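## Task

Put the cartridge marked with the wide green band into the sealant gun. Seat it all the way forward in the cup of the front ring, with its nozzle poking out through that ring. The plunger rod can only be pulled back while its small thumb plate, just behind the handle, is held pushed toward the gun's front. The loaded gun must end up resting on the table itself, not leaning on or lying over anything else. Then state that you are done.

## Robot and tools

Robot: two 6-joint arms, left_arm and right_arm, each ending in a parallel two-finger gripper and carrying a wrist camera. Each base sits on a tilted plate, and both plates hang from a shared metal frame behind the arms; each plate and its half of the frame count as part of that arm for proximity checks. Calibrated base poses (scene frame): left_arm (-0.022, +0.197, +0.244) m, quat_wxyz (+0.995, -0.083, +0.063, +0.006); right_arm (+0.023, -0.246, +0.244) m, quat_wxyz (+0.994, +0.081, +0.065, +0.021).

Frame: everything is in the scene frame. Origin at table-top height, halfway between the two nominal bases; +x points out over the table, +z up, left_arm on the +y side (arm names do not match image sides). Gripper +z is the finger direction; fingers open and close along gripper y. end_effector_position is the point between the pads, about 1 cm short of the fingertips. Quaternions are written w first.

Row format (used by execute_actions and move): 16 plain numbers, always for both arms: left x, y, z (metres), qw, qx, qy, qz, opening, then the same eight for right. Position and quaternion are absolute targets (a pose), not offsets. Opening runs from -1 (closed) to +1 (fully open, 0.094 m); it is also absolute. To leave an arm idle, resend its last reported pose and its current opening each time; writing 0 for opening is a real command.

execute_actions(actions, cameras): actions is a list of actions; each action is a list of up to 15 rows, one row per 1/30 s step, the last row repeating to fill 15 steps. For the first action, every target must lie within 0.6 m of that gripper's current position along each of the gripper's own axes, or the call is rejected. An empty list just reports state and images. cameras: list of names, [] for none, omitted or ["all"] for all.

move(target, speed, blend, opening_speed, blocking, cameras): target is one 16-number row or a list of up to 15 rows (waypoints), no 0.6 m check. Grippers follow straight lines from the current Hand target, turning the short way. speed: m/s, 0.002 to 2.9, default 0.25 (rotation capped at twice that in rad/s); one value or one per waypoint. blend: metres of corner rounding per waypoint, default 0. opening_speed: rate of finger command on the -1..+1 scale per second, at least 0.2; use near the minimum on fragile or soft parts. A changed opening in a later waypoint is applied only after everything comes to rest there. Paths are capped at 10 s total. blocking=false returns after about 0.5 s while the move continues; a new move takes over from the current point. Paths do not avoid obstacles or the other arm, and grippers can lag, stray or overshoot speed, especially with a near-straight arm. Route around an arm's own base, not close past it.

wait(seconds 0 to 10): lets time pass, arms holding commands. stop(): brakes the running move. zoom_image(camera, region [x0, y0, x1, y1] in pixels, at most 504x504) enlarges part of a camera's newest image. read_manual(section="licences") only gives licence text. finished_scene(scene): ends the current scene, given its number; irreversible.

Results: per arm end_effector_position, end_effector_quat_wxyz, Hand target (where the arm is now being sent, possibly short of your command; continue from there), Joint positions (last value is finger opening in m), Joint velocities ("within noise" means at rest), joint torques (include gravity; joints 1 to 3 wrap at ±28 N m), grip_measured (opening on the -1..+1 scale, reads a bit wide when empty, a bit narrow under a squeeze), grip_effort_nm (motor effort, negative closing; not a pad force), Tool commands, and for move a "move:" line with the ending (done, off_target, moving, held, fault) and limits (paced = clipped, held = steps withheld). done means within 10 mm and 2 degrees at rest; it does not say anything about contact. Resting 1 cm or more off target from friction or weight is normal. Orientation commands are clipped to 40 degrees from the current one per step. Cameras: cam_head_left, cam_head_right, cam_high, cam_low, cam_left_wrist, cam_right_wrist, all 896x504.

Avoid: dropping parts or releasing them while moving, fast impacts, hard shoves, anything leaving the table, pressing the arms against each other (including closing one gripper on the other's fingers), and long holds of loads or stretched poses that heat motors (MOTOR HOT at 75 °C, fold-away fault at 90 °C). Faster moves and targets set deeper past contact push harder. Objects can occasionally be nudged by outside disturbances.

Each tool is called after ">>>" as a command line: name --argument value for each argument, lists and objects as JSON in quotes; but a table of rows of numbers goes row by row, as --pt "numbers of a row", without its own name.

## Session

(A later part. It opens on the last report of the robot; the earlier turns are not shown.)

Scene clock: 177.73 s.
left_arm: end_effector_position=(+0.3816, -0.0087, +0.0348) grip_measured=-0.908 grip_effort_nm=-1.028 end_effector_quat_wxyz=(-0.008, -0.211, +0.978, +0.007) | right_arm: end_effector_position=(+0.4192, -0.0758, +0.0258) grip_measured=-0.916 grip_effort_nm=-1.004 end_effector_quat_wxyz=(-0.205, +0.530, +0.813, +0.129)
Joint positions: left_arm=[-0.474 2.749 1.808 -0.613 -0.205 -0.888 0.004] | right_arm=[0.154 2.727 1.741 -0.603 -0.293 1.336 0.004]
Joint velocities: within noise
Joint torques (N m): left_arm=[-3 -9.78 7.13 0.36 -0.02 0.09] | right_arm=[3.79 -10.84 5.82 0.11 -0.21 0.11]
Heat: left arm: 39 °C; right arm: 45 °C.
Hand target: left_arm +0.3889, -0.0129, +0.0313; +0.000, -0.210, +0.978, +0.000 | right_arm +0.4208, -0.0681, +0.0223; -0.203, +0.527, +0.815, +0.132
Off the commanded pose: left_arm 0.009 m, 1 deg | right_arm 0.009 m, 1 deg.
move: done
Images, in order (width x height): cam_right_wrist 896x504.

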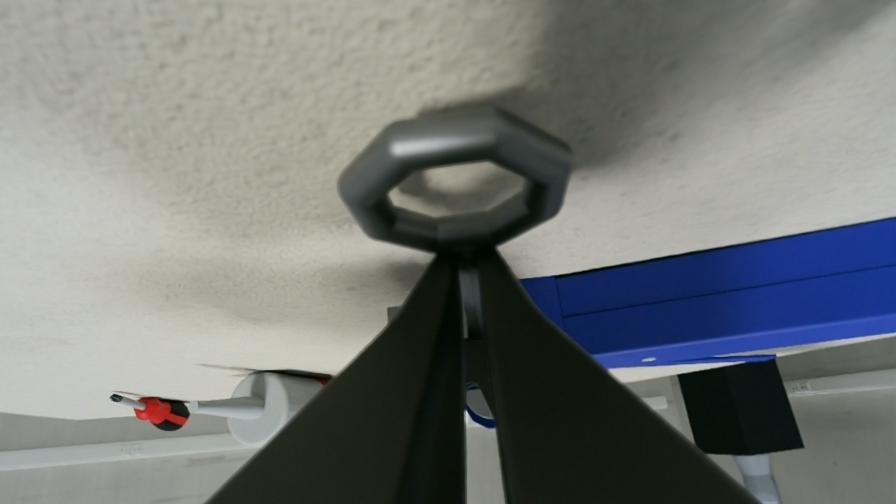

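>>> move --target '[0.389,-0.013,0.031,0,-0.2096,0.9778,0,-1.0,0.449,-0.132,0.023,-0.2031,0.5271,0.8147,0.1314,-1.0]' --speed 0.06 --cameras '["cam_right_wrist","cam_left_wrist","cam_head_right"]'

Scene clock: 181.43 s.
left_arm: end_effector_position=(+0.3941, -0.0224, +0.0365) grip_measured=-0.911 grip_effort_nm=-1.028 end_effector_quat_wxyz=(+0.004, -0.217, +0.976, -0.029) | right_arm: end_effector_position=(+0.4409, -0.1152, +0.0271) grip_measured=-0.916 grip_effort_nm=-1.013 end_effector_quat_wxyz=(-0.218, +0.520, +0.813, +0.144)
Joint positions: left_arm=[-0.474 2.749 1.816 -0.556 -0.165 -0.888 0.004] | right_arm=[0.049 2.765 1.869 -0.731 -0.328 1.205 0.004]
Joint velocities: within noise
Joint torques (N m): left_arm=[-2.96 -9.91 6.48 0 -0.34 0.1] | right_arm=[0.42 -11.99 6.93 -0.31 0.15 -0.09]
Heat: left arm: 39 °C; right arm: 45 °C.
Hand target: left_arm +0.3891, -0.0130, +0.0314; +0.001, -0.209, +0.978, -0.001 | right_arm +0.4484, -0.1320, +0.0233; -0.203, +0.527, +0.814, +0.132
Off the commanded pose: left_arm 0.012 m, 3 deg | right_arm 0.019 m, 2 deg.
move: off_target (left_arm, right_arm)
Images, in order (width x height): cam_head_right 896x504, cam_left_wrist 896x504, cam_right_wrist 896x504.

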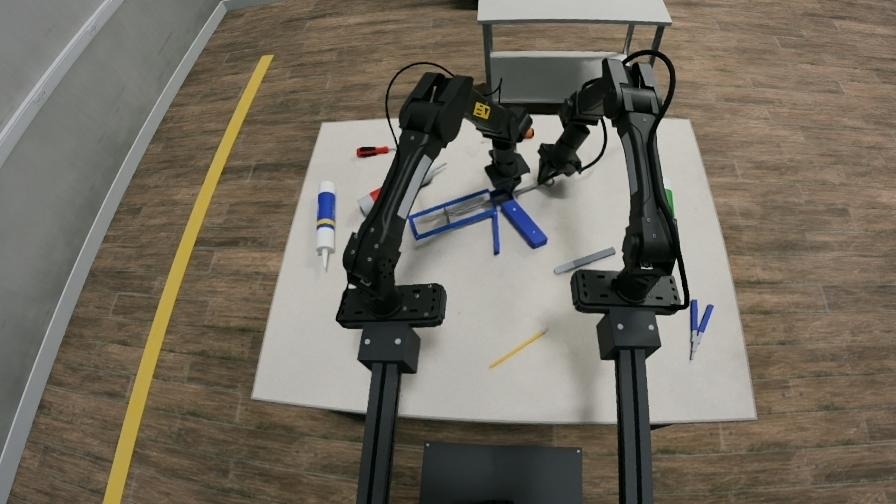

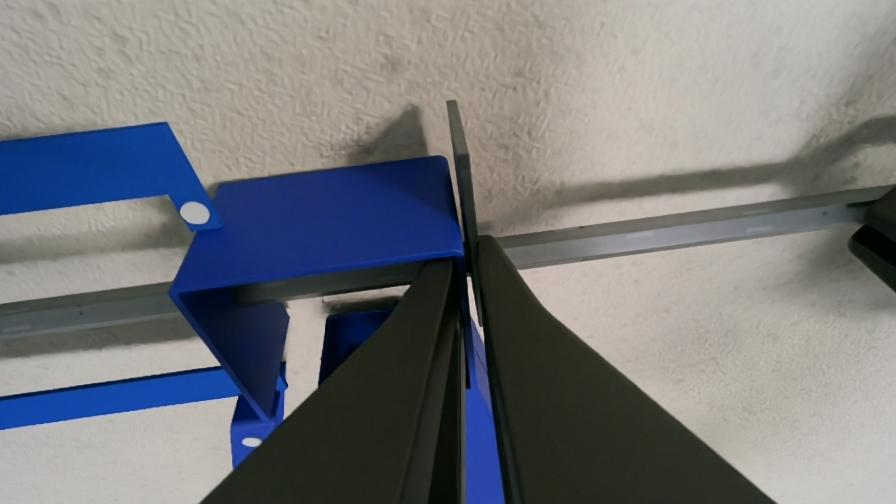

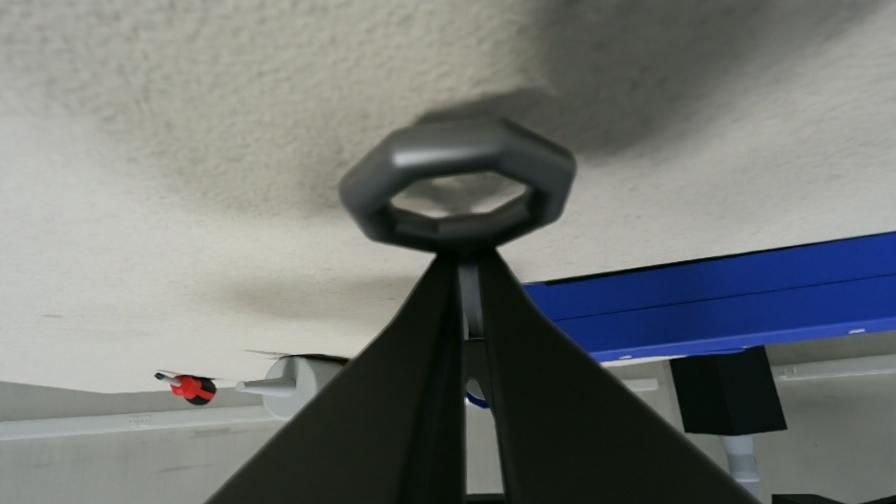

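>>> move --target '[0.389,-0.013,0.033,0,-0.2096,0.9778,0,-1.0,0.473,-0.192,0.023,-0.2031,0.5271,0.8147,0.1314,-1.0]' --speed 0.06 --cameras '["cam_left_wrist","cam_head_right"]'

Scene clock: 185.37 s.
left_arm: end_effector_position=(+0.3944, -0.0238, +0.0367) grip_measured=-0.911 grip_effort_nm=-1.023 end_effector_quat_wxyz=(+0.004, -0.216, +0.976, -0.031) | right_arm: end_effector_position=(+0.4640, -0.1708, +0.0262) grip_measured=-0.916 grip_effort_nm=-1.009 end_effector_quat_wxyz=(-0.223, +0.520, +0.811, +0.146)
Joint positions: left_arm=[-0.475 2.749 1.816 -0.553 -0.162 -0.888 0.004] | right_arm=[-0.072 2.837 2.074 -0.912 -0.328 1.078 0.004]
Joint velocities: within noise
Joint torques (N m): left_arm=[-2.99 -10.3 6.26 -0.06 -0.35 0.13] | right_arm=[0.01 -12.74 7.76 -0.42 0.25 -0.09]
Heat: left arm: 40 °C; right arm: 46 °C.
Hand target: left_arm +0.3892, -0.0132, +0.0334; +0.001, -0.209, +0.978, -0.001 | right_arm +0.4725, -0.1919, +0.0236; -0.202, +0.528, +0.814, +0.132
Off the commanded pose: left_arm 0.013 m, 4 deg | right_arm 0.023 m, 3 deg.
move: off_target (left_arm, right_arm)
Images, in order (width x height): cam_head_right 896x504, cam_left_wrist 896x504.

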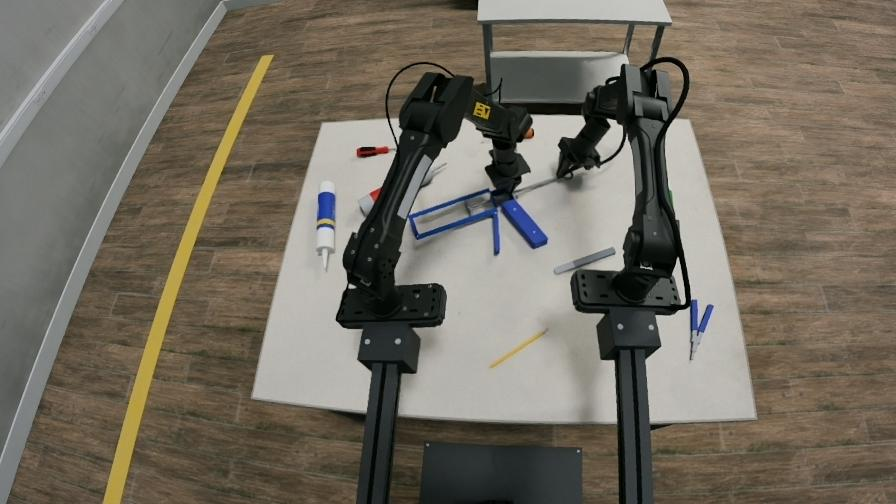

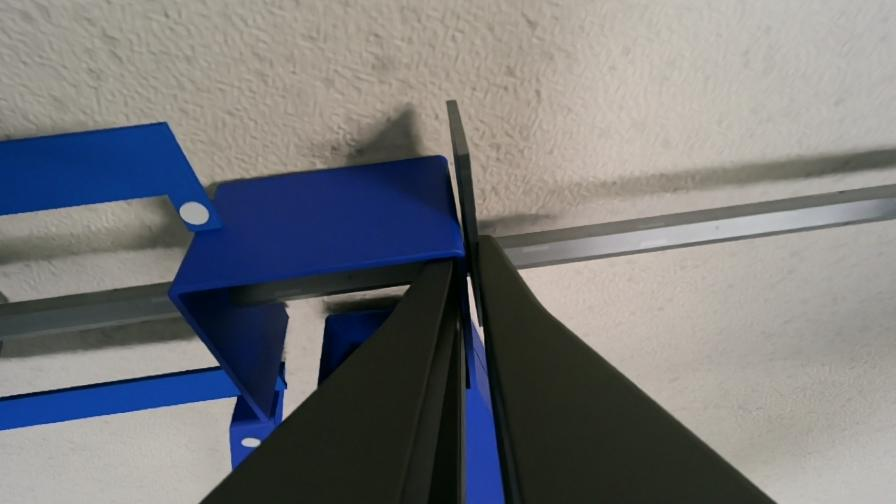

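>>> move --target '[0.389,-0.013,0.033,0,-0.2096,0.9778,0,-1.0,0.501,-0.256,0.024,-0.2031,0.5271,0.8147,0.1314,-1.0]' --speed 0.06 --cameras '["cam_left_wrist","cam_head_right"]'

Scene clock: 189.00 s.
left_arm: end_effector_position=(+0.3995, -0.0284, +0.0387) grip_measured=-0.911 grip_effort_nm=-1.023 end_effector_quat_wxyz=(+0.011, -0.216, +0.975, -0.040) | right_arm: end_effector_position=(+0.4912, -0.2281, +0.0281) grip_measured=-0.916 grip_effort_nm=-1.004 end_effector_quat_wxyz=(-0.231, +0.518, +0.810, +0.150)
Joint positions: left_arm=[-0.478 2.749 1.823 -0.539 -0.157 -0.888 0.004] | right_arm=[-0.185 3.033 2.543 -1.236 -0.328 0.955 0.004]
Joint velocities: within noise
Joint torques (N m): left_arm=[-2.73 -10.43 5.57 -0.13 -0.41 0.12] | right_arm=[-0.54 -13.41 8.77 -0.32 0.38 -0.06]
Heat: left arm: 40 °C; right arm: 47 °C.
Hand target: left_arm +0.3894, -0.0133, +0.0335; +0.001, -0.209, +0.978, -0.002 | right_arm +0.4999, -0.2559, +0.0250; -0.201, +0.529, +0.814, +0.132
Off the commanded pose: left_arm 0.019 m, 5 deg | right_arm 0.030 m, 4 deg.
move: off_target (left_arm, right_arm)
Images, in order (width x height): cam_head_right 896x504, cam_left_wrist 896x504.

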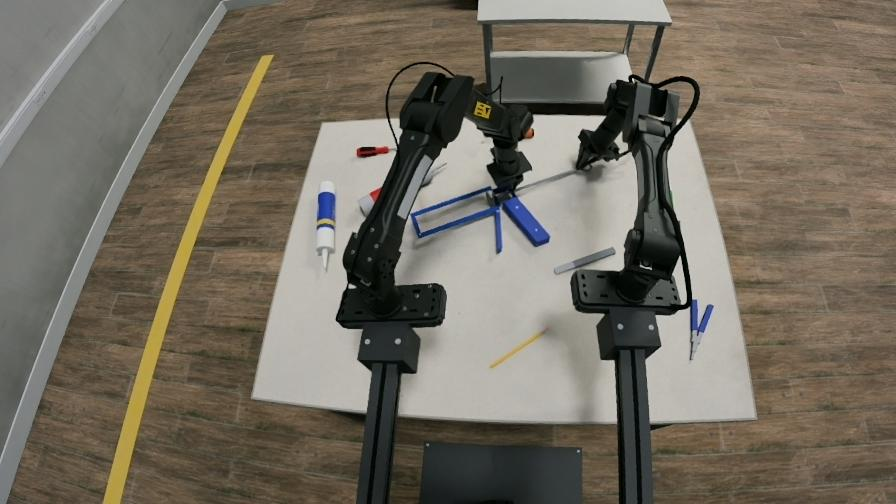

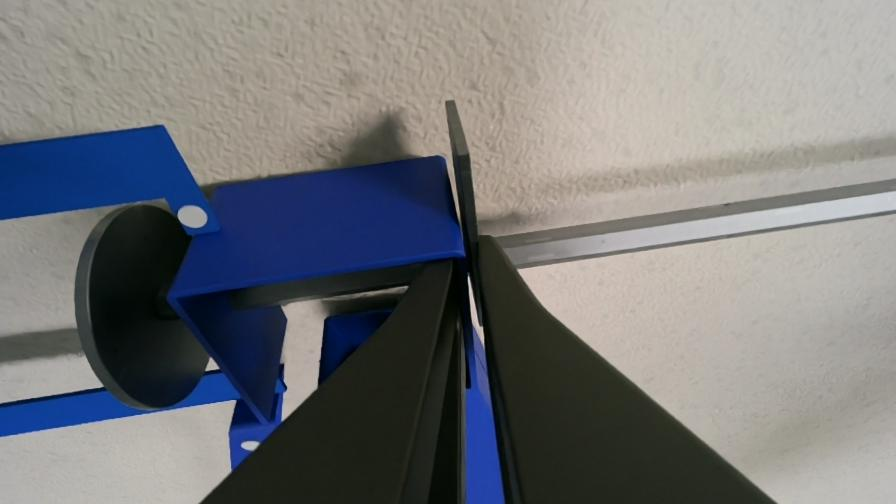

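>>> move --target '[0.374,0.020,0.033,0,-0.2096,0.9778,0,-1.0,0.501,-0.256,0.024,-0.2031,0.5271,0.8147,0.1314,-1.0]' --speed 0.06 --cameras '["cam_left_wrist"]'

Scene clock: 192.63 s.
left_arm: end_effector_position=(+0.3915, -0.0139, +0.0375) grip_measured=-0.911 grip_effort_nm=-1.033 end_effector_quat_wxyz=(+0.021, -0.211, +0.976, -0.051) | right_arm: end_effector_position=(+0.4911, -0.2281, +0.0275) grip_measured=-0.916 grip_effort_nm=-1.004 end_effector_quat_wxyz=(-0.232, +0.518, +0.810, +0.149)
Joint positions: left_arm=[-0.455 2.685 1.674 -0.42 -0.148 -0.848 0.004] | right_arm=[-0.185 3.04 2.554 -1.242 -0.328 0.954 0.004]
Joint velocities: within noise
Joint torques (N m): left_arm=[-0.4 -11.84 1.59 -0.18 -0.46 0.25] | right_arm=[-0.58 -13.49 9.06 -0.32 0.36 -0.09]
Heat: left arm: 40 °C; right arm: 49 °C.
Hand target: left_arm +0.3744, +0.0181, +0.0329; -0.001, -0.208, +0.978, -0.001 | right_arm +0.4999, -0.2560, +0.0249; -0.201, +0.528, +0.814, +0.132
Off the commanded pose: left_arm 0.038 m, 6 deg | right_arm 0.030 m, 4 deg.
move: off_target (left_arm, right_arm)
Images, in order (width x height): cam_left_wrist 896x504.

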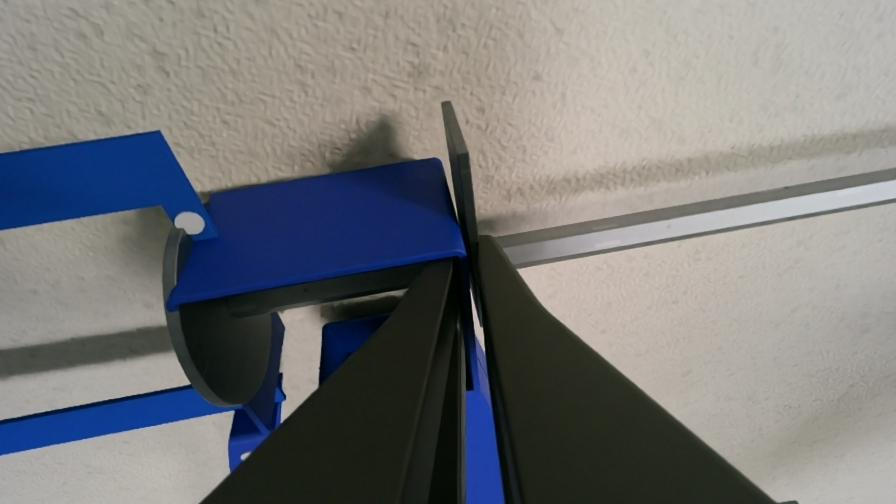

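>>> move --target '[0.369,0.032,0.033,0,-0.2096,0.9778,0,-1.0,0.501,-0.256,0.024,-0.2031,0.5271,0.8147,0.1314,-1.0]' --speed 0.06 --cameras '["cam_left_wrist"]'

>>> zoom_image --camera "cam_left_wrist" --region '[100, 150, 400, 450]'

Scene clock: 196.57 s.
left_arm: end_effector_position=(+0.3909, -0.0121, +0.0375) grip_measured=-0.912 grip_effort_nm=-1.028 end_effector_quat_wxyz=(+0.027, -0.208, +0.975, -0.069) | right_arm: end_effector_position=(+0.4908, -0.2281, +0.0276) grip_measured=-0.916 grip_effort_nm=-1.004 end_effector_quat_wxyz=(-0.233, +0.518, +0.810, +0.149)
Joint positions: left_arm=[-0.443 2.661 1.616 -0.353 -0.124 -0.827 0.004] | right_arm=[-0.185 3.04 2.554 -1.244 -0.328 0.954 0.004]
Joint velocities: within noise
Joint torques (N m): left_arm=[0.36 -12.07 1.28 -0.39 -0.61 0.23] | right_arm=[-0.69 -13.55 9.01 -0.35 0.36 -0.07]
Heat: left arm: 40 °C; right arm: 50 °C.
Hand target: left_arm +0.3698, +0.0290, +0.0329; +0.000, -0.208, +0.978, -0.003 | right_arm +0.4999, -0.2560, +0.0249; -0.201, +0.528, +0.814, +0.132
Off the commanded pose: left_arm 0.049 m, 9 deg | right_arm 0.030 m, 4 deg.
move: off_target (left_arm, right_arm)
Images, in order (width x height): cam_left_wrist 896x504.

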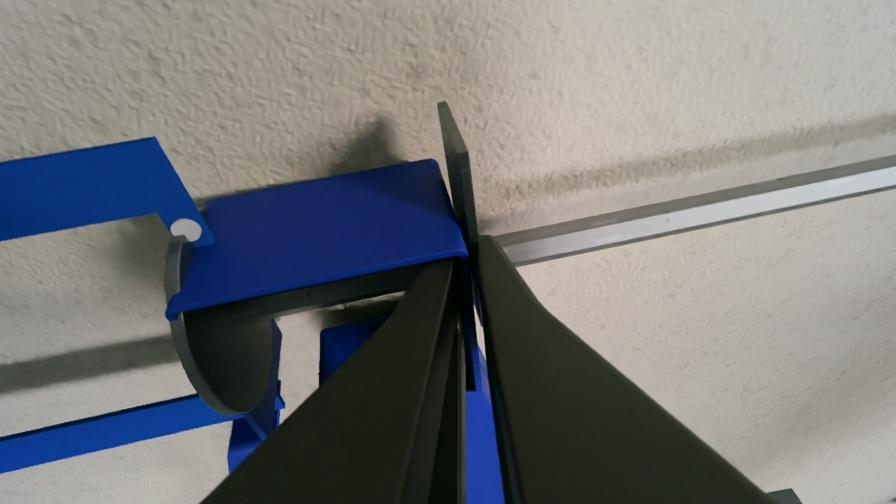

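Scaled by 1.680 from the camera's 896x504 image, which has a finer 1280x720 frame.

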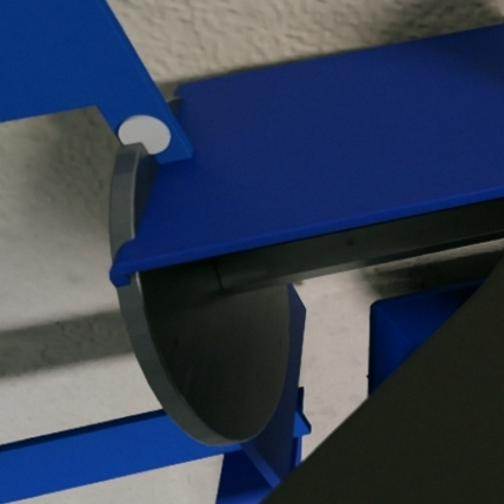

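>>> move --target '[0.391,-0.012,0.036,0,-0.2096,0.9778,0,-1.0,0.496,-0.240,0.024,-0.2031,0.5271,0.8147,0.1314,-1.0]' --speed 0.06 --cameras '[]'

>>> move --target '[0.391,-0.012,0.036,0,-0.2096,0.9778,0,-1.0,0.496,-0.240,0.024,-0.2031,0.5271,0.8147,0.1314,-0.2]' --speed 0.06 --opening_speed 1.5 --cameras '["cam_right_wrist","cam_left_wrist"]'

Scene clock: 203.53 s.
left_arm: end_effector_position=(+0.3960, -0.0131, +0.0386) grip_measured=-0.912 grip_effort_nm=-1.028 end_effector_quat_wxyz=(+0.005, -0.209, +0.978, -0.023) | right_arm: end_effector_position=(+0.4857, -0.2268, +0.0189) grip_measured=-0.916 grip_effort_nm=-1.004 end_effector_quat_wxyz=(-0.235, +0.524, +0.806, +0.144)
Joint positions: left_arm=[-0.459 2.735 1.803 -0.561 -0.173 -0.858 0.004] | right_arm=[-0.184 3.04 2.516 -1.211 -0.322 0.97 0.004]
Joint velocities: within noise
Joint torques (N m): left_arm=[-4.16 -9.8 7.49 -0.09 -0.26 -0.2] | right_arm=[1.87 -16.66 4.19 -0.13 0.29 0]
Heat: left arm: 42 °C; right arm: 52 °C.
Hand target: left_arm +0.3911, -0.0120, +0.0362; +0.001, -0.209, +0.978, -0.001 | right_arm +0.4960, -0.2399, +0.0244; -0.206, +0.527, +0.814, +0.131
Off the commanded pose: left_arm 0.006 m, 3 deg | right_arm 0.017 m, 4 deg.
move: off_target (left_arm, right_arm)
No camera images: "cameras" was empty.

Scene clock: 204.37 s.
left_arm: end_effector_position=(+0.3954, -0.0121, +0.0385) grip_measured=-0.912 grip_effort_nm=-1.028 end_effector_quat_wxyz=(+0.004, -0.210, +0.978, -0.020) | right_arm: end_effector_position=(+0.4821, -0.2289, +0.0140) grip_measured=-0.203 grip_effort_nm=0.173 end_effector_quat_wxyz=(-0.234, +0.524, +0.808, +0.134)
Joint positions: left_arm=[-0.459 2.735 1.803 -0.565 -0.177 -0.86 0.004] | right_arm=[-0.184 3.04 2.499 -1.199 -0.303 0.97 0.037]
Joint velocities: within noise
Joint torques (N m): left_arm=[-4.1 -9.59 7.65 -0.06 -0.23 -0.17] | right_arm=[1.85 -17.18 4.42 -0.2 0.1 0.01]
Heat: left arm: 42 °C; right arm: 53 °C.
Hand target: left_arm +0.3911, -0.0120, +0.0362; +0.001, -0.209, +0.978, -0.001 | right_arm +0.4957, -0.2399, +0.0242; -0.205, +0.527, +0.814, +0.131
Off the commanded pose: left_arm 0.005 m, 2 deg | right_arm 0.020 m, 4 deg.
move: off_target (right_arm)
Images, in order (width x height): cam_left_wrist 896x504, cam_right_wrist 896x504.

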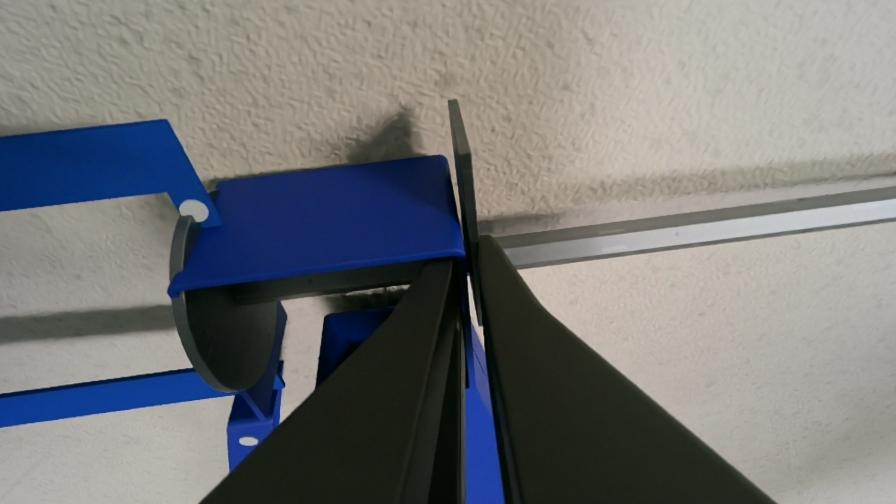

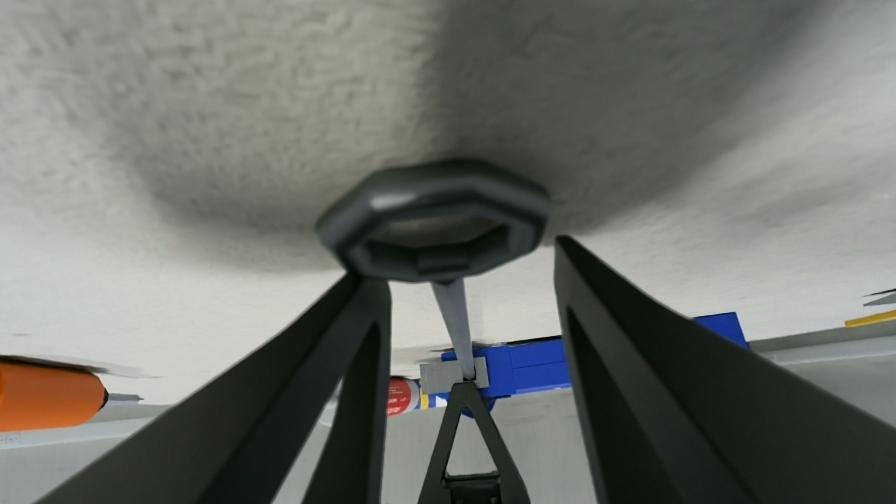

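>>> move --target '[0.391,-0.012,0.036,0,-0.2096,0.9778,0,-1.0,0.486,-0.236,0.13,-0.2031,0.5271,0.8147,0.1314,-0.2]' --speed 0.2 --cameras '["cam_right_wrist"]'

Scene clock: 210.37 s.
left_arm: end_effector_position=(+0.3933, -0.0089, +0.0384) grip_measured=-0.912 grip_effort_nm=-1.028 end_effector_quat_wxyz=(+0.003, -0.212, +0.977, -0.012) | right_arm: end_effector_position=(+0.4847, -0.2398, +0.1162) grip_measured=-0.203 grip_effort_nm=0.168 end_effector_quat_wxyz=(-0.207, +0.529, +0.812, +0.135)
Joint positions: left_arm=[-0.459 2.735 1.803 -0.578 -0.188 -0.866 0.004] | right_arm=[-0.169 2.668 2.175 -1.188 -0.284 0.998 0.037]
Joint velocities: within noise
Joint torques (N m): left_arm=[-4.18 -9.66 7.98 0 -0.13 -0.09] | right_arm=[3.43 -16.18 5.01 -0.51 -0.09 0.11]
Heat: left arm: 40 °C; right arm: 57 °C.
Hand target: left_arm +0.3909, -0.0120, +0.0361; +0.001, -0.209, +0.978, -0.001 | right_arm +0.4860, -0.2361, +0.1297; -0.203, +0.527, +0.815, +0.132
Off the commanded pose: left_arm 0.005 m, 1 deg | right_arm 0.014 m, 1 deg.
move: off_target (right_arm)
Images, in order (width x height): cam_right_wrist 896x504.

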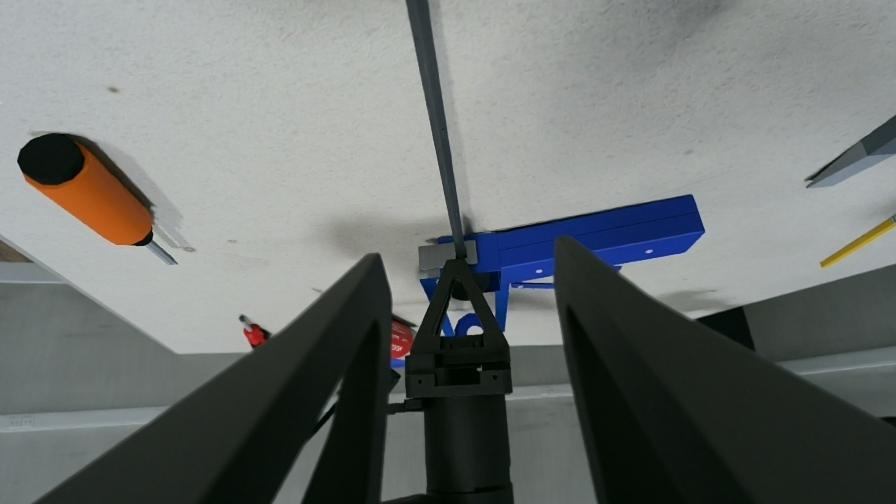

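>>> move --pt "0.402 -0.055 0.037 0 -0.2300 0.9732 0 -1.0 0.42 -0.36 0.17 -0.10 0.30 0.945 0.05 0.3" --pt "0.413 -0.096 0.037 0 -0.2504 0.9681 0 -1.0 0.31 -0.461 0.14 0 0.0523 0.9986 0 0.6" --speed 0.2 --blend '[0.03,0]'

Scene clock: 218.23 s.
left_arm: end_effector_position=(+0.4203, -0.0822, +0.0401) grip_measured=-0.912 grip_effort_nm=-1.033 end_effector_quat_wxyz=(+0.001, -0.253, +0.967, +0.000) | right_arm: end_effector_position=(+0.3003, -0.4542, +0.1296) grip_measured=+0.597 grip_effort_nm=0.178 end_effector_quat_wxyz=(-0.028, +0.050, +0.998, +0.009)
Joint positions: left_arm=[-0.568 3.071 2.497 -0.976 -0.209 -1.066 0.004] | right_arm=[-0.667 1.993 1.089 -0.521 0.065 -0.526 0.075]
Joint velocities: within noise
Joint torques (N m): left_arm=[-5.75 -10.36 9.31 0.11 0.04 -0.24] | right_arm=[-0.05 -12.59 3.81 0.4 -0.13 -0.05]
Heat: left arm: 39 °C; right arm: 57 °C.
Hand target: left_arm +0.4126, -0.0955, +0.0371; +0.001, -0.250, +0.968, -0.001 | right_arm +0.3099, -0.4611, +0.1401; +0.000, +0.052, +0.999, +0.000
Off the commanded pose: left_arm 0.016 m, 0 deg | right_arm 0.016 m, 3 deg.
move: off_target (left_arm, right_arm); target 2's new opening was sent with right_arm's hand 0.016 m and 3 deg from that target

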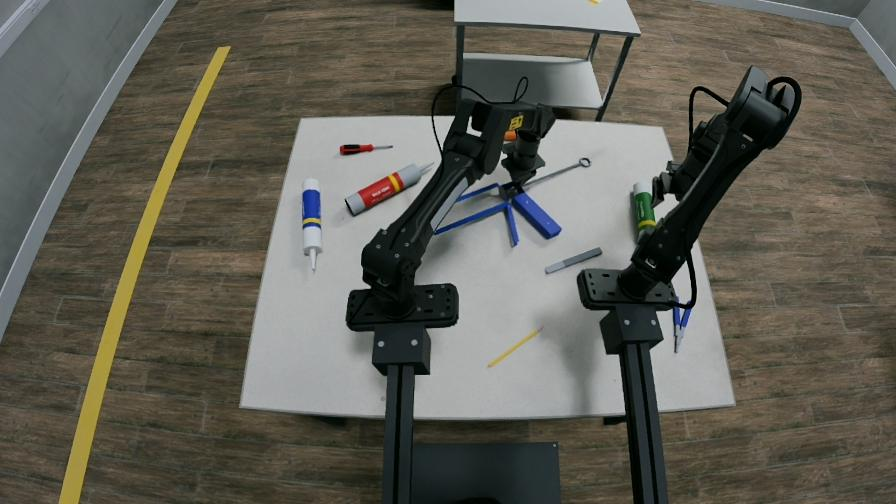

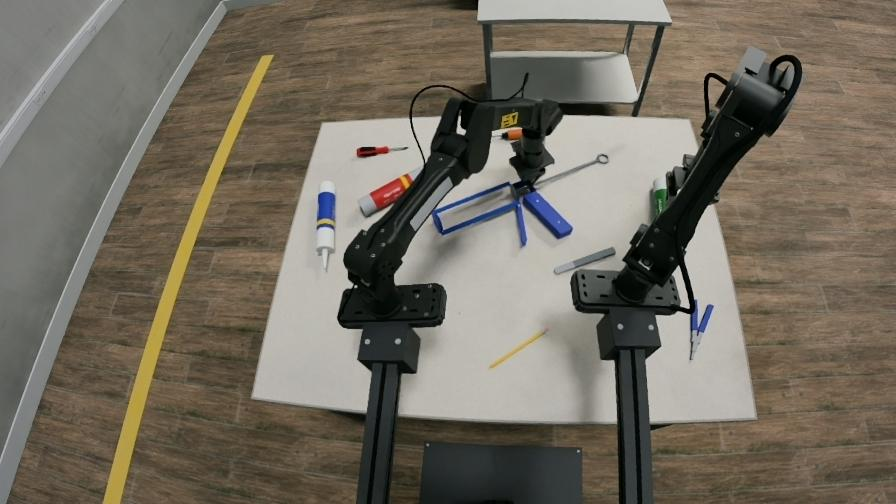

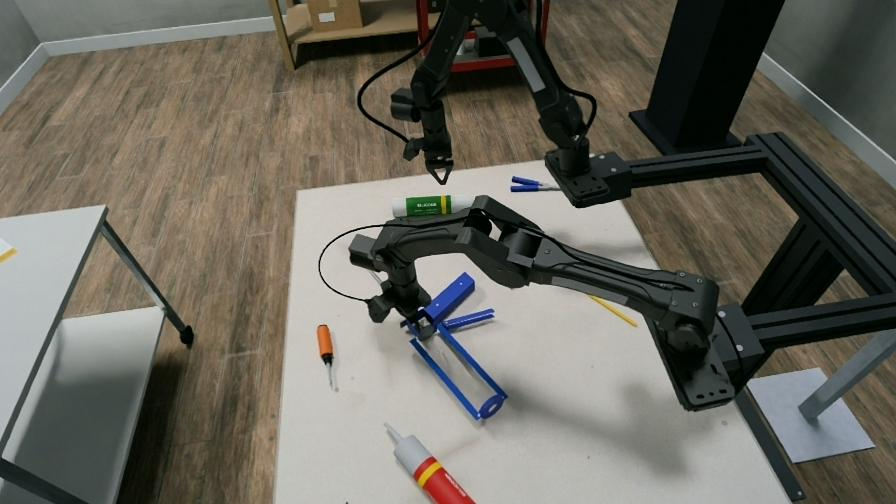

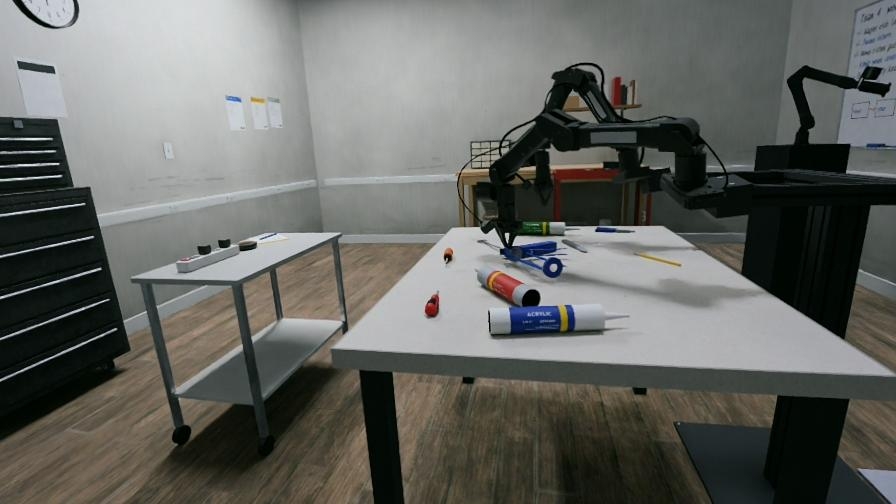

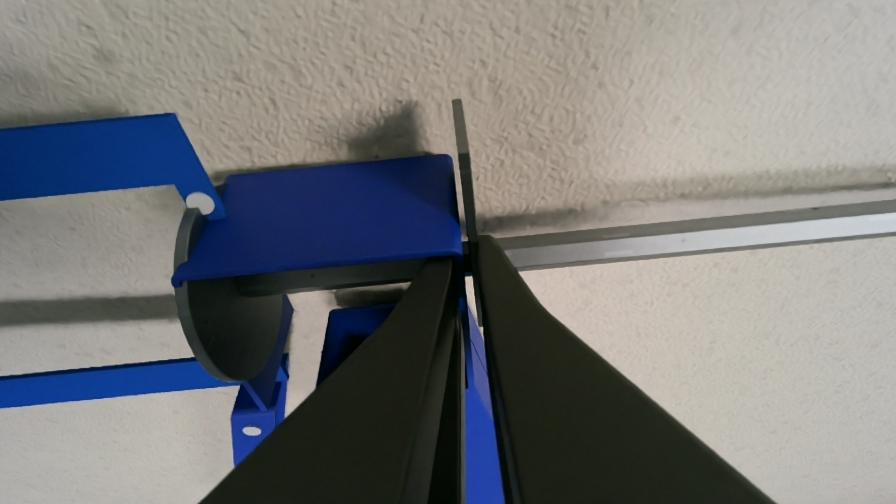

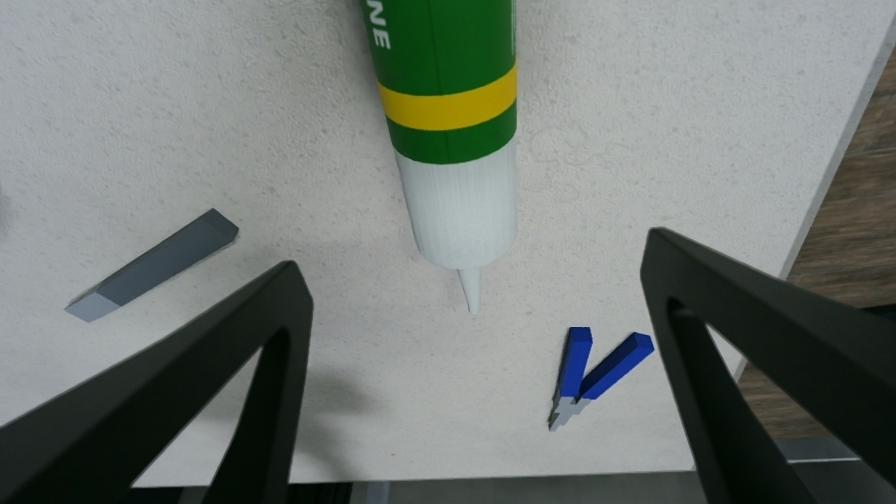

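>>> move --target '[0.413,-0.096,0.040,0,-0.2504,0.9681,0,-0.3,0.322,-0.459,0.06,0,0.0480,0.9988,0,0.6]' --speed 0.15 --opening_speed 1.5 --cameras '["cam_right_wrist","cam_left_wrist"]'

Scene clock: 228.67 s.
left_arm: end_effector_position=(+0.4189, -0.0846, +0.0407) grip_measured=-0.303 grip_effort_nm=0.149 end_effector_quat_wxyz=(+0.001, -0.256, +0.967, -0.001) | right_arm: end_effector_position=(+0.3104, -0.4573, +0.0625) grip_measured=+0.597 grip_effort_nm=0.178 end_effector_quat_wxyz=(-0.016, +0.051, +0.999, +0.002)
Joint positions: left_arm=[-0.573 3.071 2.497 -0.976 -0.209 -1.078 0.033] | right_arm=[-0.667 2.214 1.117 -0.301 0.065 -0.526 0.075]
Joint velocities: within noise
Joint torques (N m): left_arm=[-5.35 -10.78 9.35 0.09 0 -0.11] | right_arm=[1.18 -8.87 4.79 0.38 -0.12 0]
Heat: left arm: 40 °C; right arm: 52 °C.
Hand target: left_arm +0.4127, -0.0957, +0.0400; +0.001, -0.250, +0.968, -0.001 | right_arm +0.3218, -0.4589, +0.0605; +0.000, +0.048, +0.999, +0.000
Off the commanded pose: left_arm 0.013 m, 1 deg | right_arm 0.012 m, 2 deg.
move: off_target (left_arm, right_arm)
Images, in order (width x height): cam_left_wrist 896x504, cam_right_wrist 896x504.

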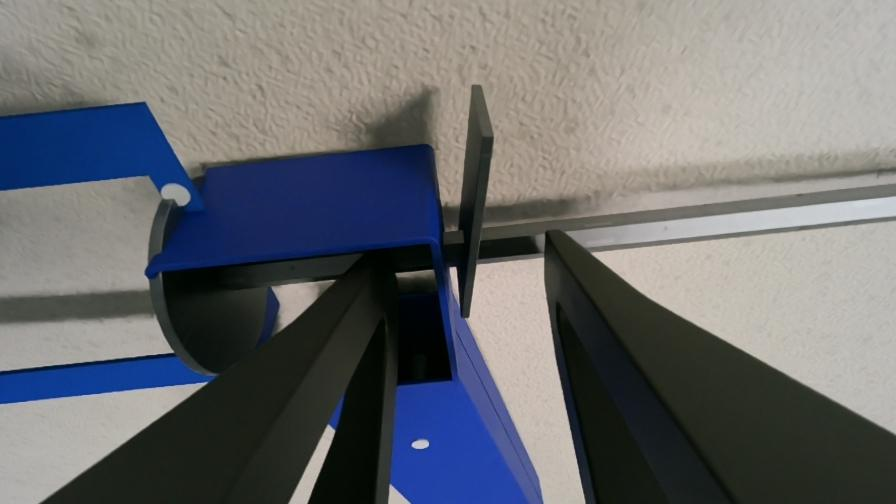

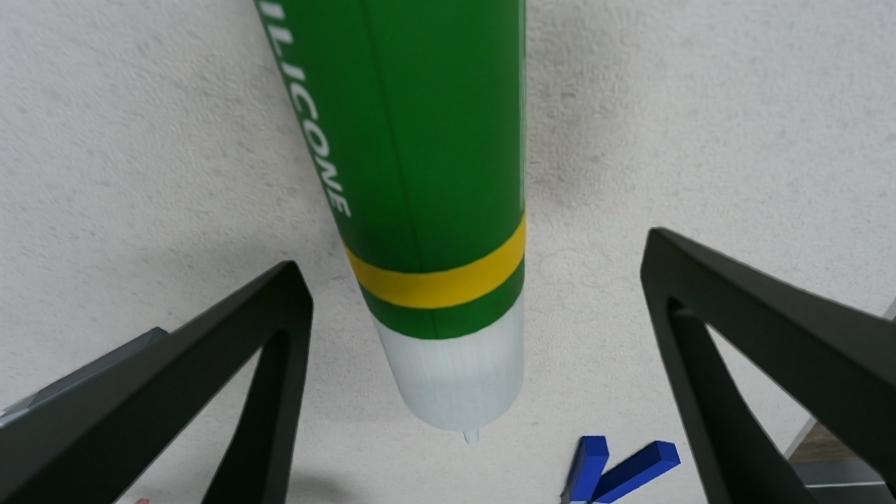

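>>> move --pt "0.415 -0.090 0.12 0 -0.2504 0.9681 0 -0.3 0.3235 -0.454 0.026 0 0.0480 0.9988 0 0.6" --pt "0.18 0.22 0.28 0.342 0 0.94 0 -0.3 0.3235 -0.454 0.026 0 0.0480 0.9988 0 0.6" --speed 0.25 --blend '[0.03,0]' --cameras '["cam_right_wrist","cam_left_wrist","cam_head_left"]'

Scene clock: 235.60 s.
left_arm: end_effector_position=(+0.1780, +0.2187, +0.2719) grip_measured=-0.303 grip_effort_nm=0.144 end_effector_quat_wxyz=(+0.333, -0.001, +0.943, +0.001) | right_arm: end_effector_position=(+0.3121, -0.4541, +0.0290) grip_measured=+0.597 grip_effort_nm=0.178 end_effector_quat_wxyz=(-0.015, +0.049, +0.999, +0.002)
Joint positions: left_arm=[-0.136 0.287 0.182 -0.669 -0.215 0.024 0.033] | right_arm=[-0.662 2.329 1.144 -0.212 0.065 -0.525 0.075]
Joint velocities: within noise
Joint torques (N m): left_arm=[1.02 1.02 9.33 1.15 0.07 0.13] | right_arm=[1.54 -9.06 4.26 0.44 -0.1 0.08]
Heat: left arm: 41 °C; right arm: 50 °C.
Hand target: left_arm +0.1802, +0.2200, +0.2799; +0.342, +0.000, +0.940, +0.000 | right_arm +0.3234, -0.4539, +0.0265; +0.000, +0.048, +0.999, +0.000
Off the commanded pose: left_arm 0.008 m, 1 deg | right_arm 0.012 m, 2 deg.
move: off_target (right_arm)
Images, in order (width x height): cam_head_left 896x504, cam_left_wrist 896x504, cam_right_wrist 896x504.

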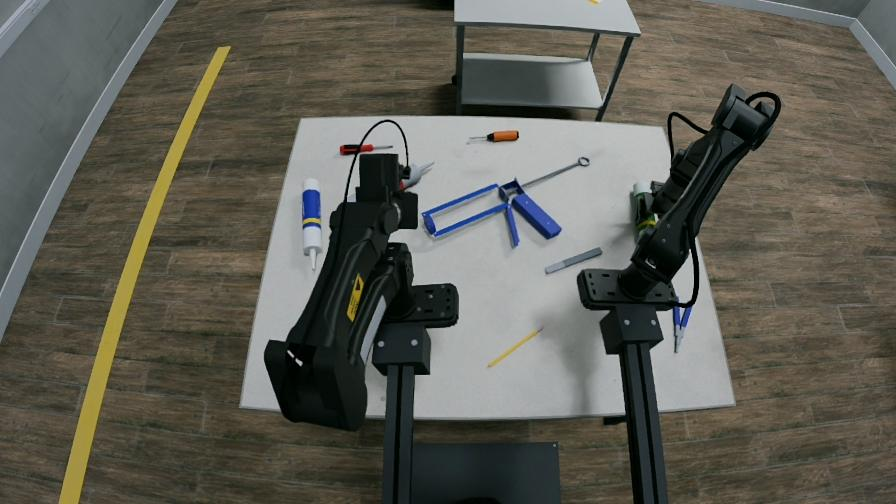

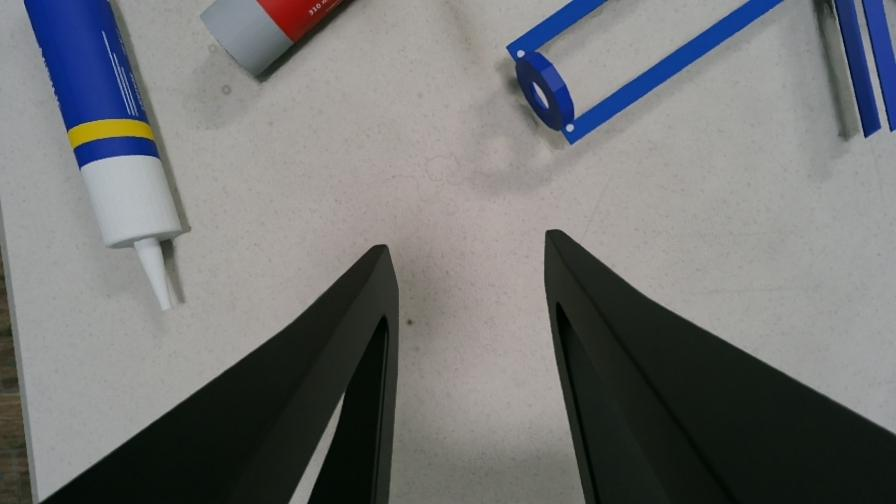

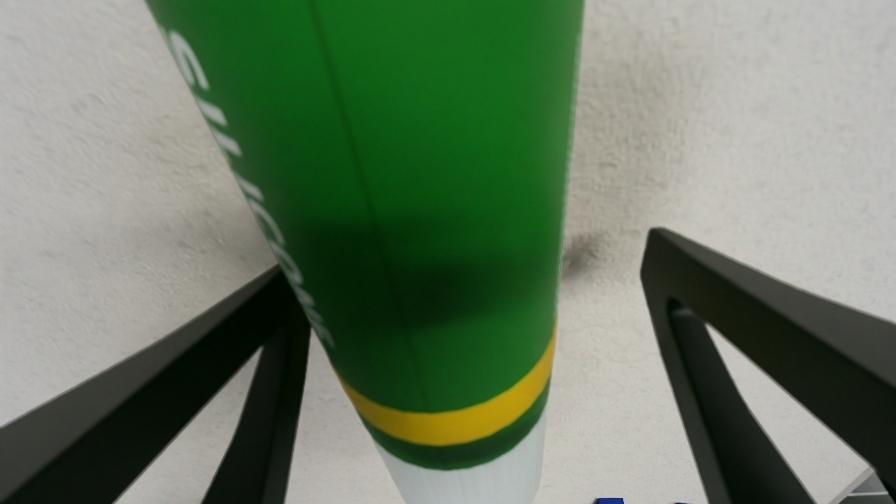

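>>> move --target '[0.18,0.22,0.28,0.342,0,0.94,0,-0.3,0.3235,-0.449,0.027,0,0.0480,0.9988,0,0.6]' --speed 0.1 --cameras '[]'

>>> move --target '[0.18,0.22,0.28,0.342,0,0.94,0,-0.3,0.3235,-0.449,0.027,0,0.0480,0.9988,0,0.0]' --speed 0.1 --opening_speed 0.4 --cameras '["cam_right_wrist"]'

Scene clock: 241.07 s.
left_arm: end_effector_position=(+0.1778, +0.2186, +0.2717) grip_measured=-0.303 grip_effort_nm=0.144 end_effector_quat_wxyz=(+0.332, -0.001, +0.943, +0.001) | right_arm: end_effector_position=(+0.3161, -0.4512, +0.0292) grip_measured=+0.597 grip_effort_nm=0.173 end_effector_quat_wxyz=(-0.012, +0.049, +0.999, +0.001)
Joint positions: left_arm=[-0.135 0.287 0.182 -0.67 -0.214 0.025 0.033] | right_arm=[-0.65 2.329 1.144 -0.206 0.065 -0.515 0.075]
Joint velocities: within noise
Joint torques (N m): left_arm=[0.9 0.83 9.37 1.15 0.08 0.18] | right_arm=[1.58 -9.59 3.03 0.46 -0.08 0.03]
Heat: left arm: 38 °C; right arm: 48 °C.
Hand target: left_arm +0.1802, +0.2200, +0.2799; +0.342, +0.000, +0.940, +0.000 | right_arm +0.3235, -0.4490, +0.0273; +0.000, +0.048, +0.999, +0.000
Off the commanded pose: left_arm 0.009 m, 1 deg | right_arm 0.008 m, 1 deg.
move: done
No camera images: "cameras" was empty.

Scene clock: 242.83 s.
left_arm: end_effector_position=(+0.1778, +0.2185, +0.2717) grip_measured=-0.303 grip_effort_nm=0.144 end_effector_quat_wxyz=(+0.332, +0.000, +0.943, +0.001) | right_arm: end_effector_position=(+0.3163, -0.4514, +0.0292) grip_measured=+0.022 grip_effort_nm=-0.960 end_effector_quat_wxyz=(-0.012, +0.050, +0.999, +0.001)
Joint positions: left_arm=[-0.135 0.287 0.182 -0.67 -0.214 0.025 0.033] | right_arm=[-0.65 2.329 1.144 -0.205 0.065 -0.513 0.048]
Joint velocities: within noise
Joint torques (N m): left_arm=[1.05 0.92 9.31 1.16 0.11 0.14] | right_arm=[1.66 -9.57 2.99 0.46 -0.07 0.04]
Heat: left arm: 37 °C; right arm: 47 °C.
Hand target: left_arm +0.1802, +0.2200, +0.2798; +0.342, +0.000, +0.940, +0.000 | right_arm +0.3235, -0.4490, +0.0272; +0.000, +0.048, +0.999, +0.000
Off the commanded pose: left_arm 0.009 m, 1 deg | right_arm 0.008 m, 1 deg.
move: done
Images, in order (width x height): cam_right_wrist 896x504.

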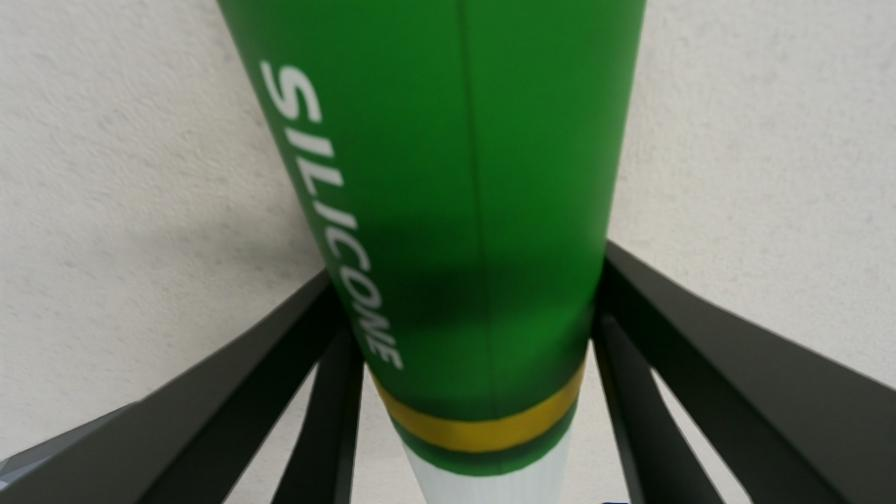

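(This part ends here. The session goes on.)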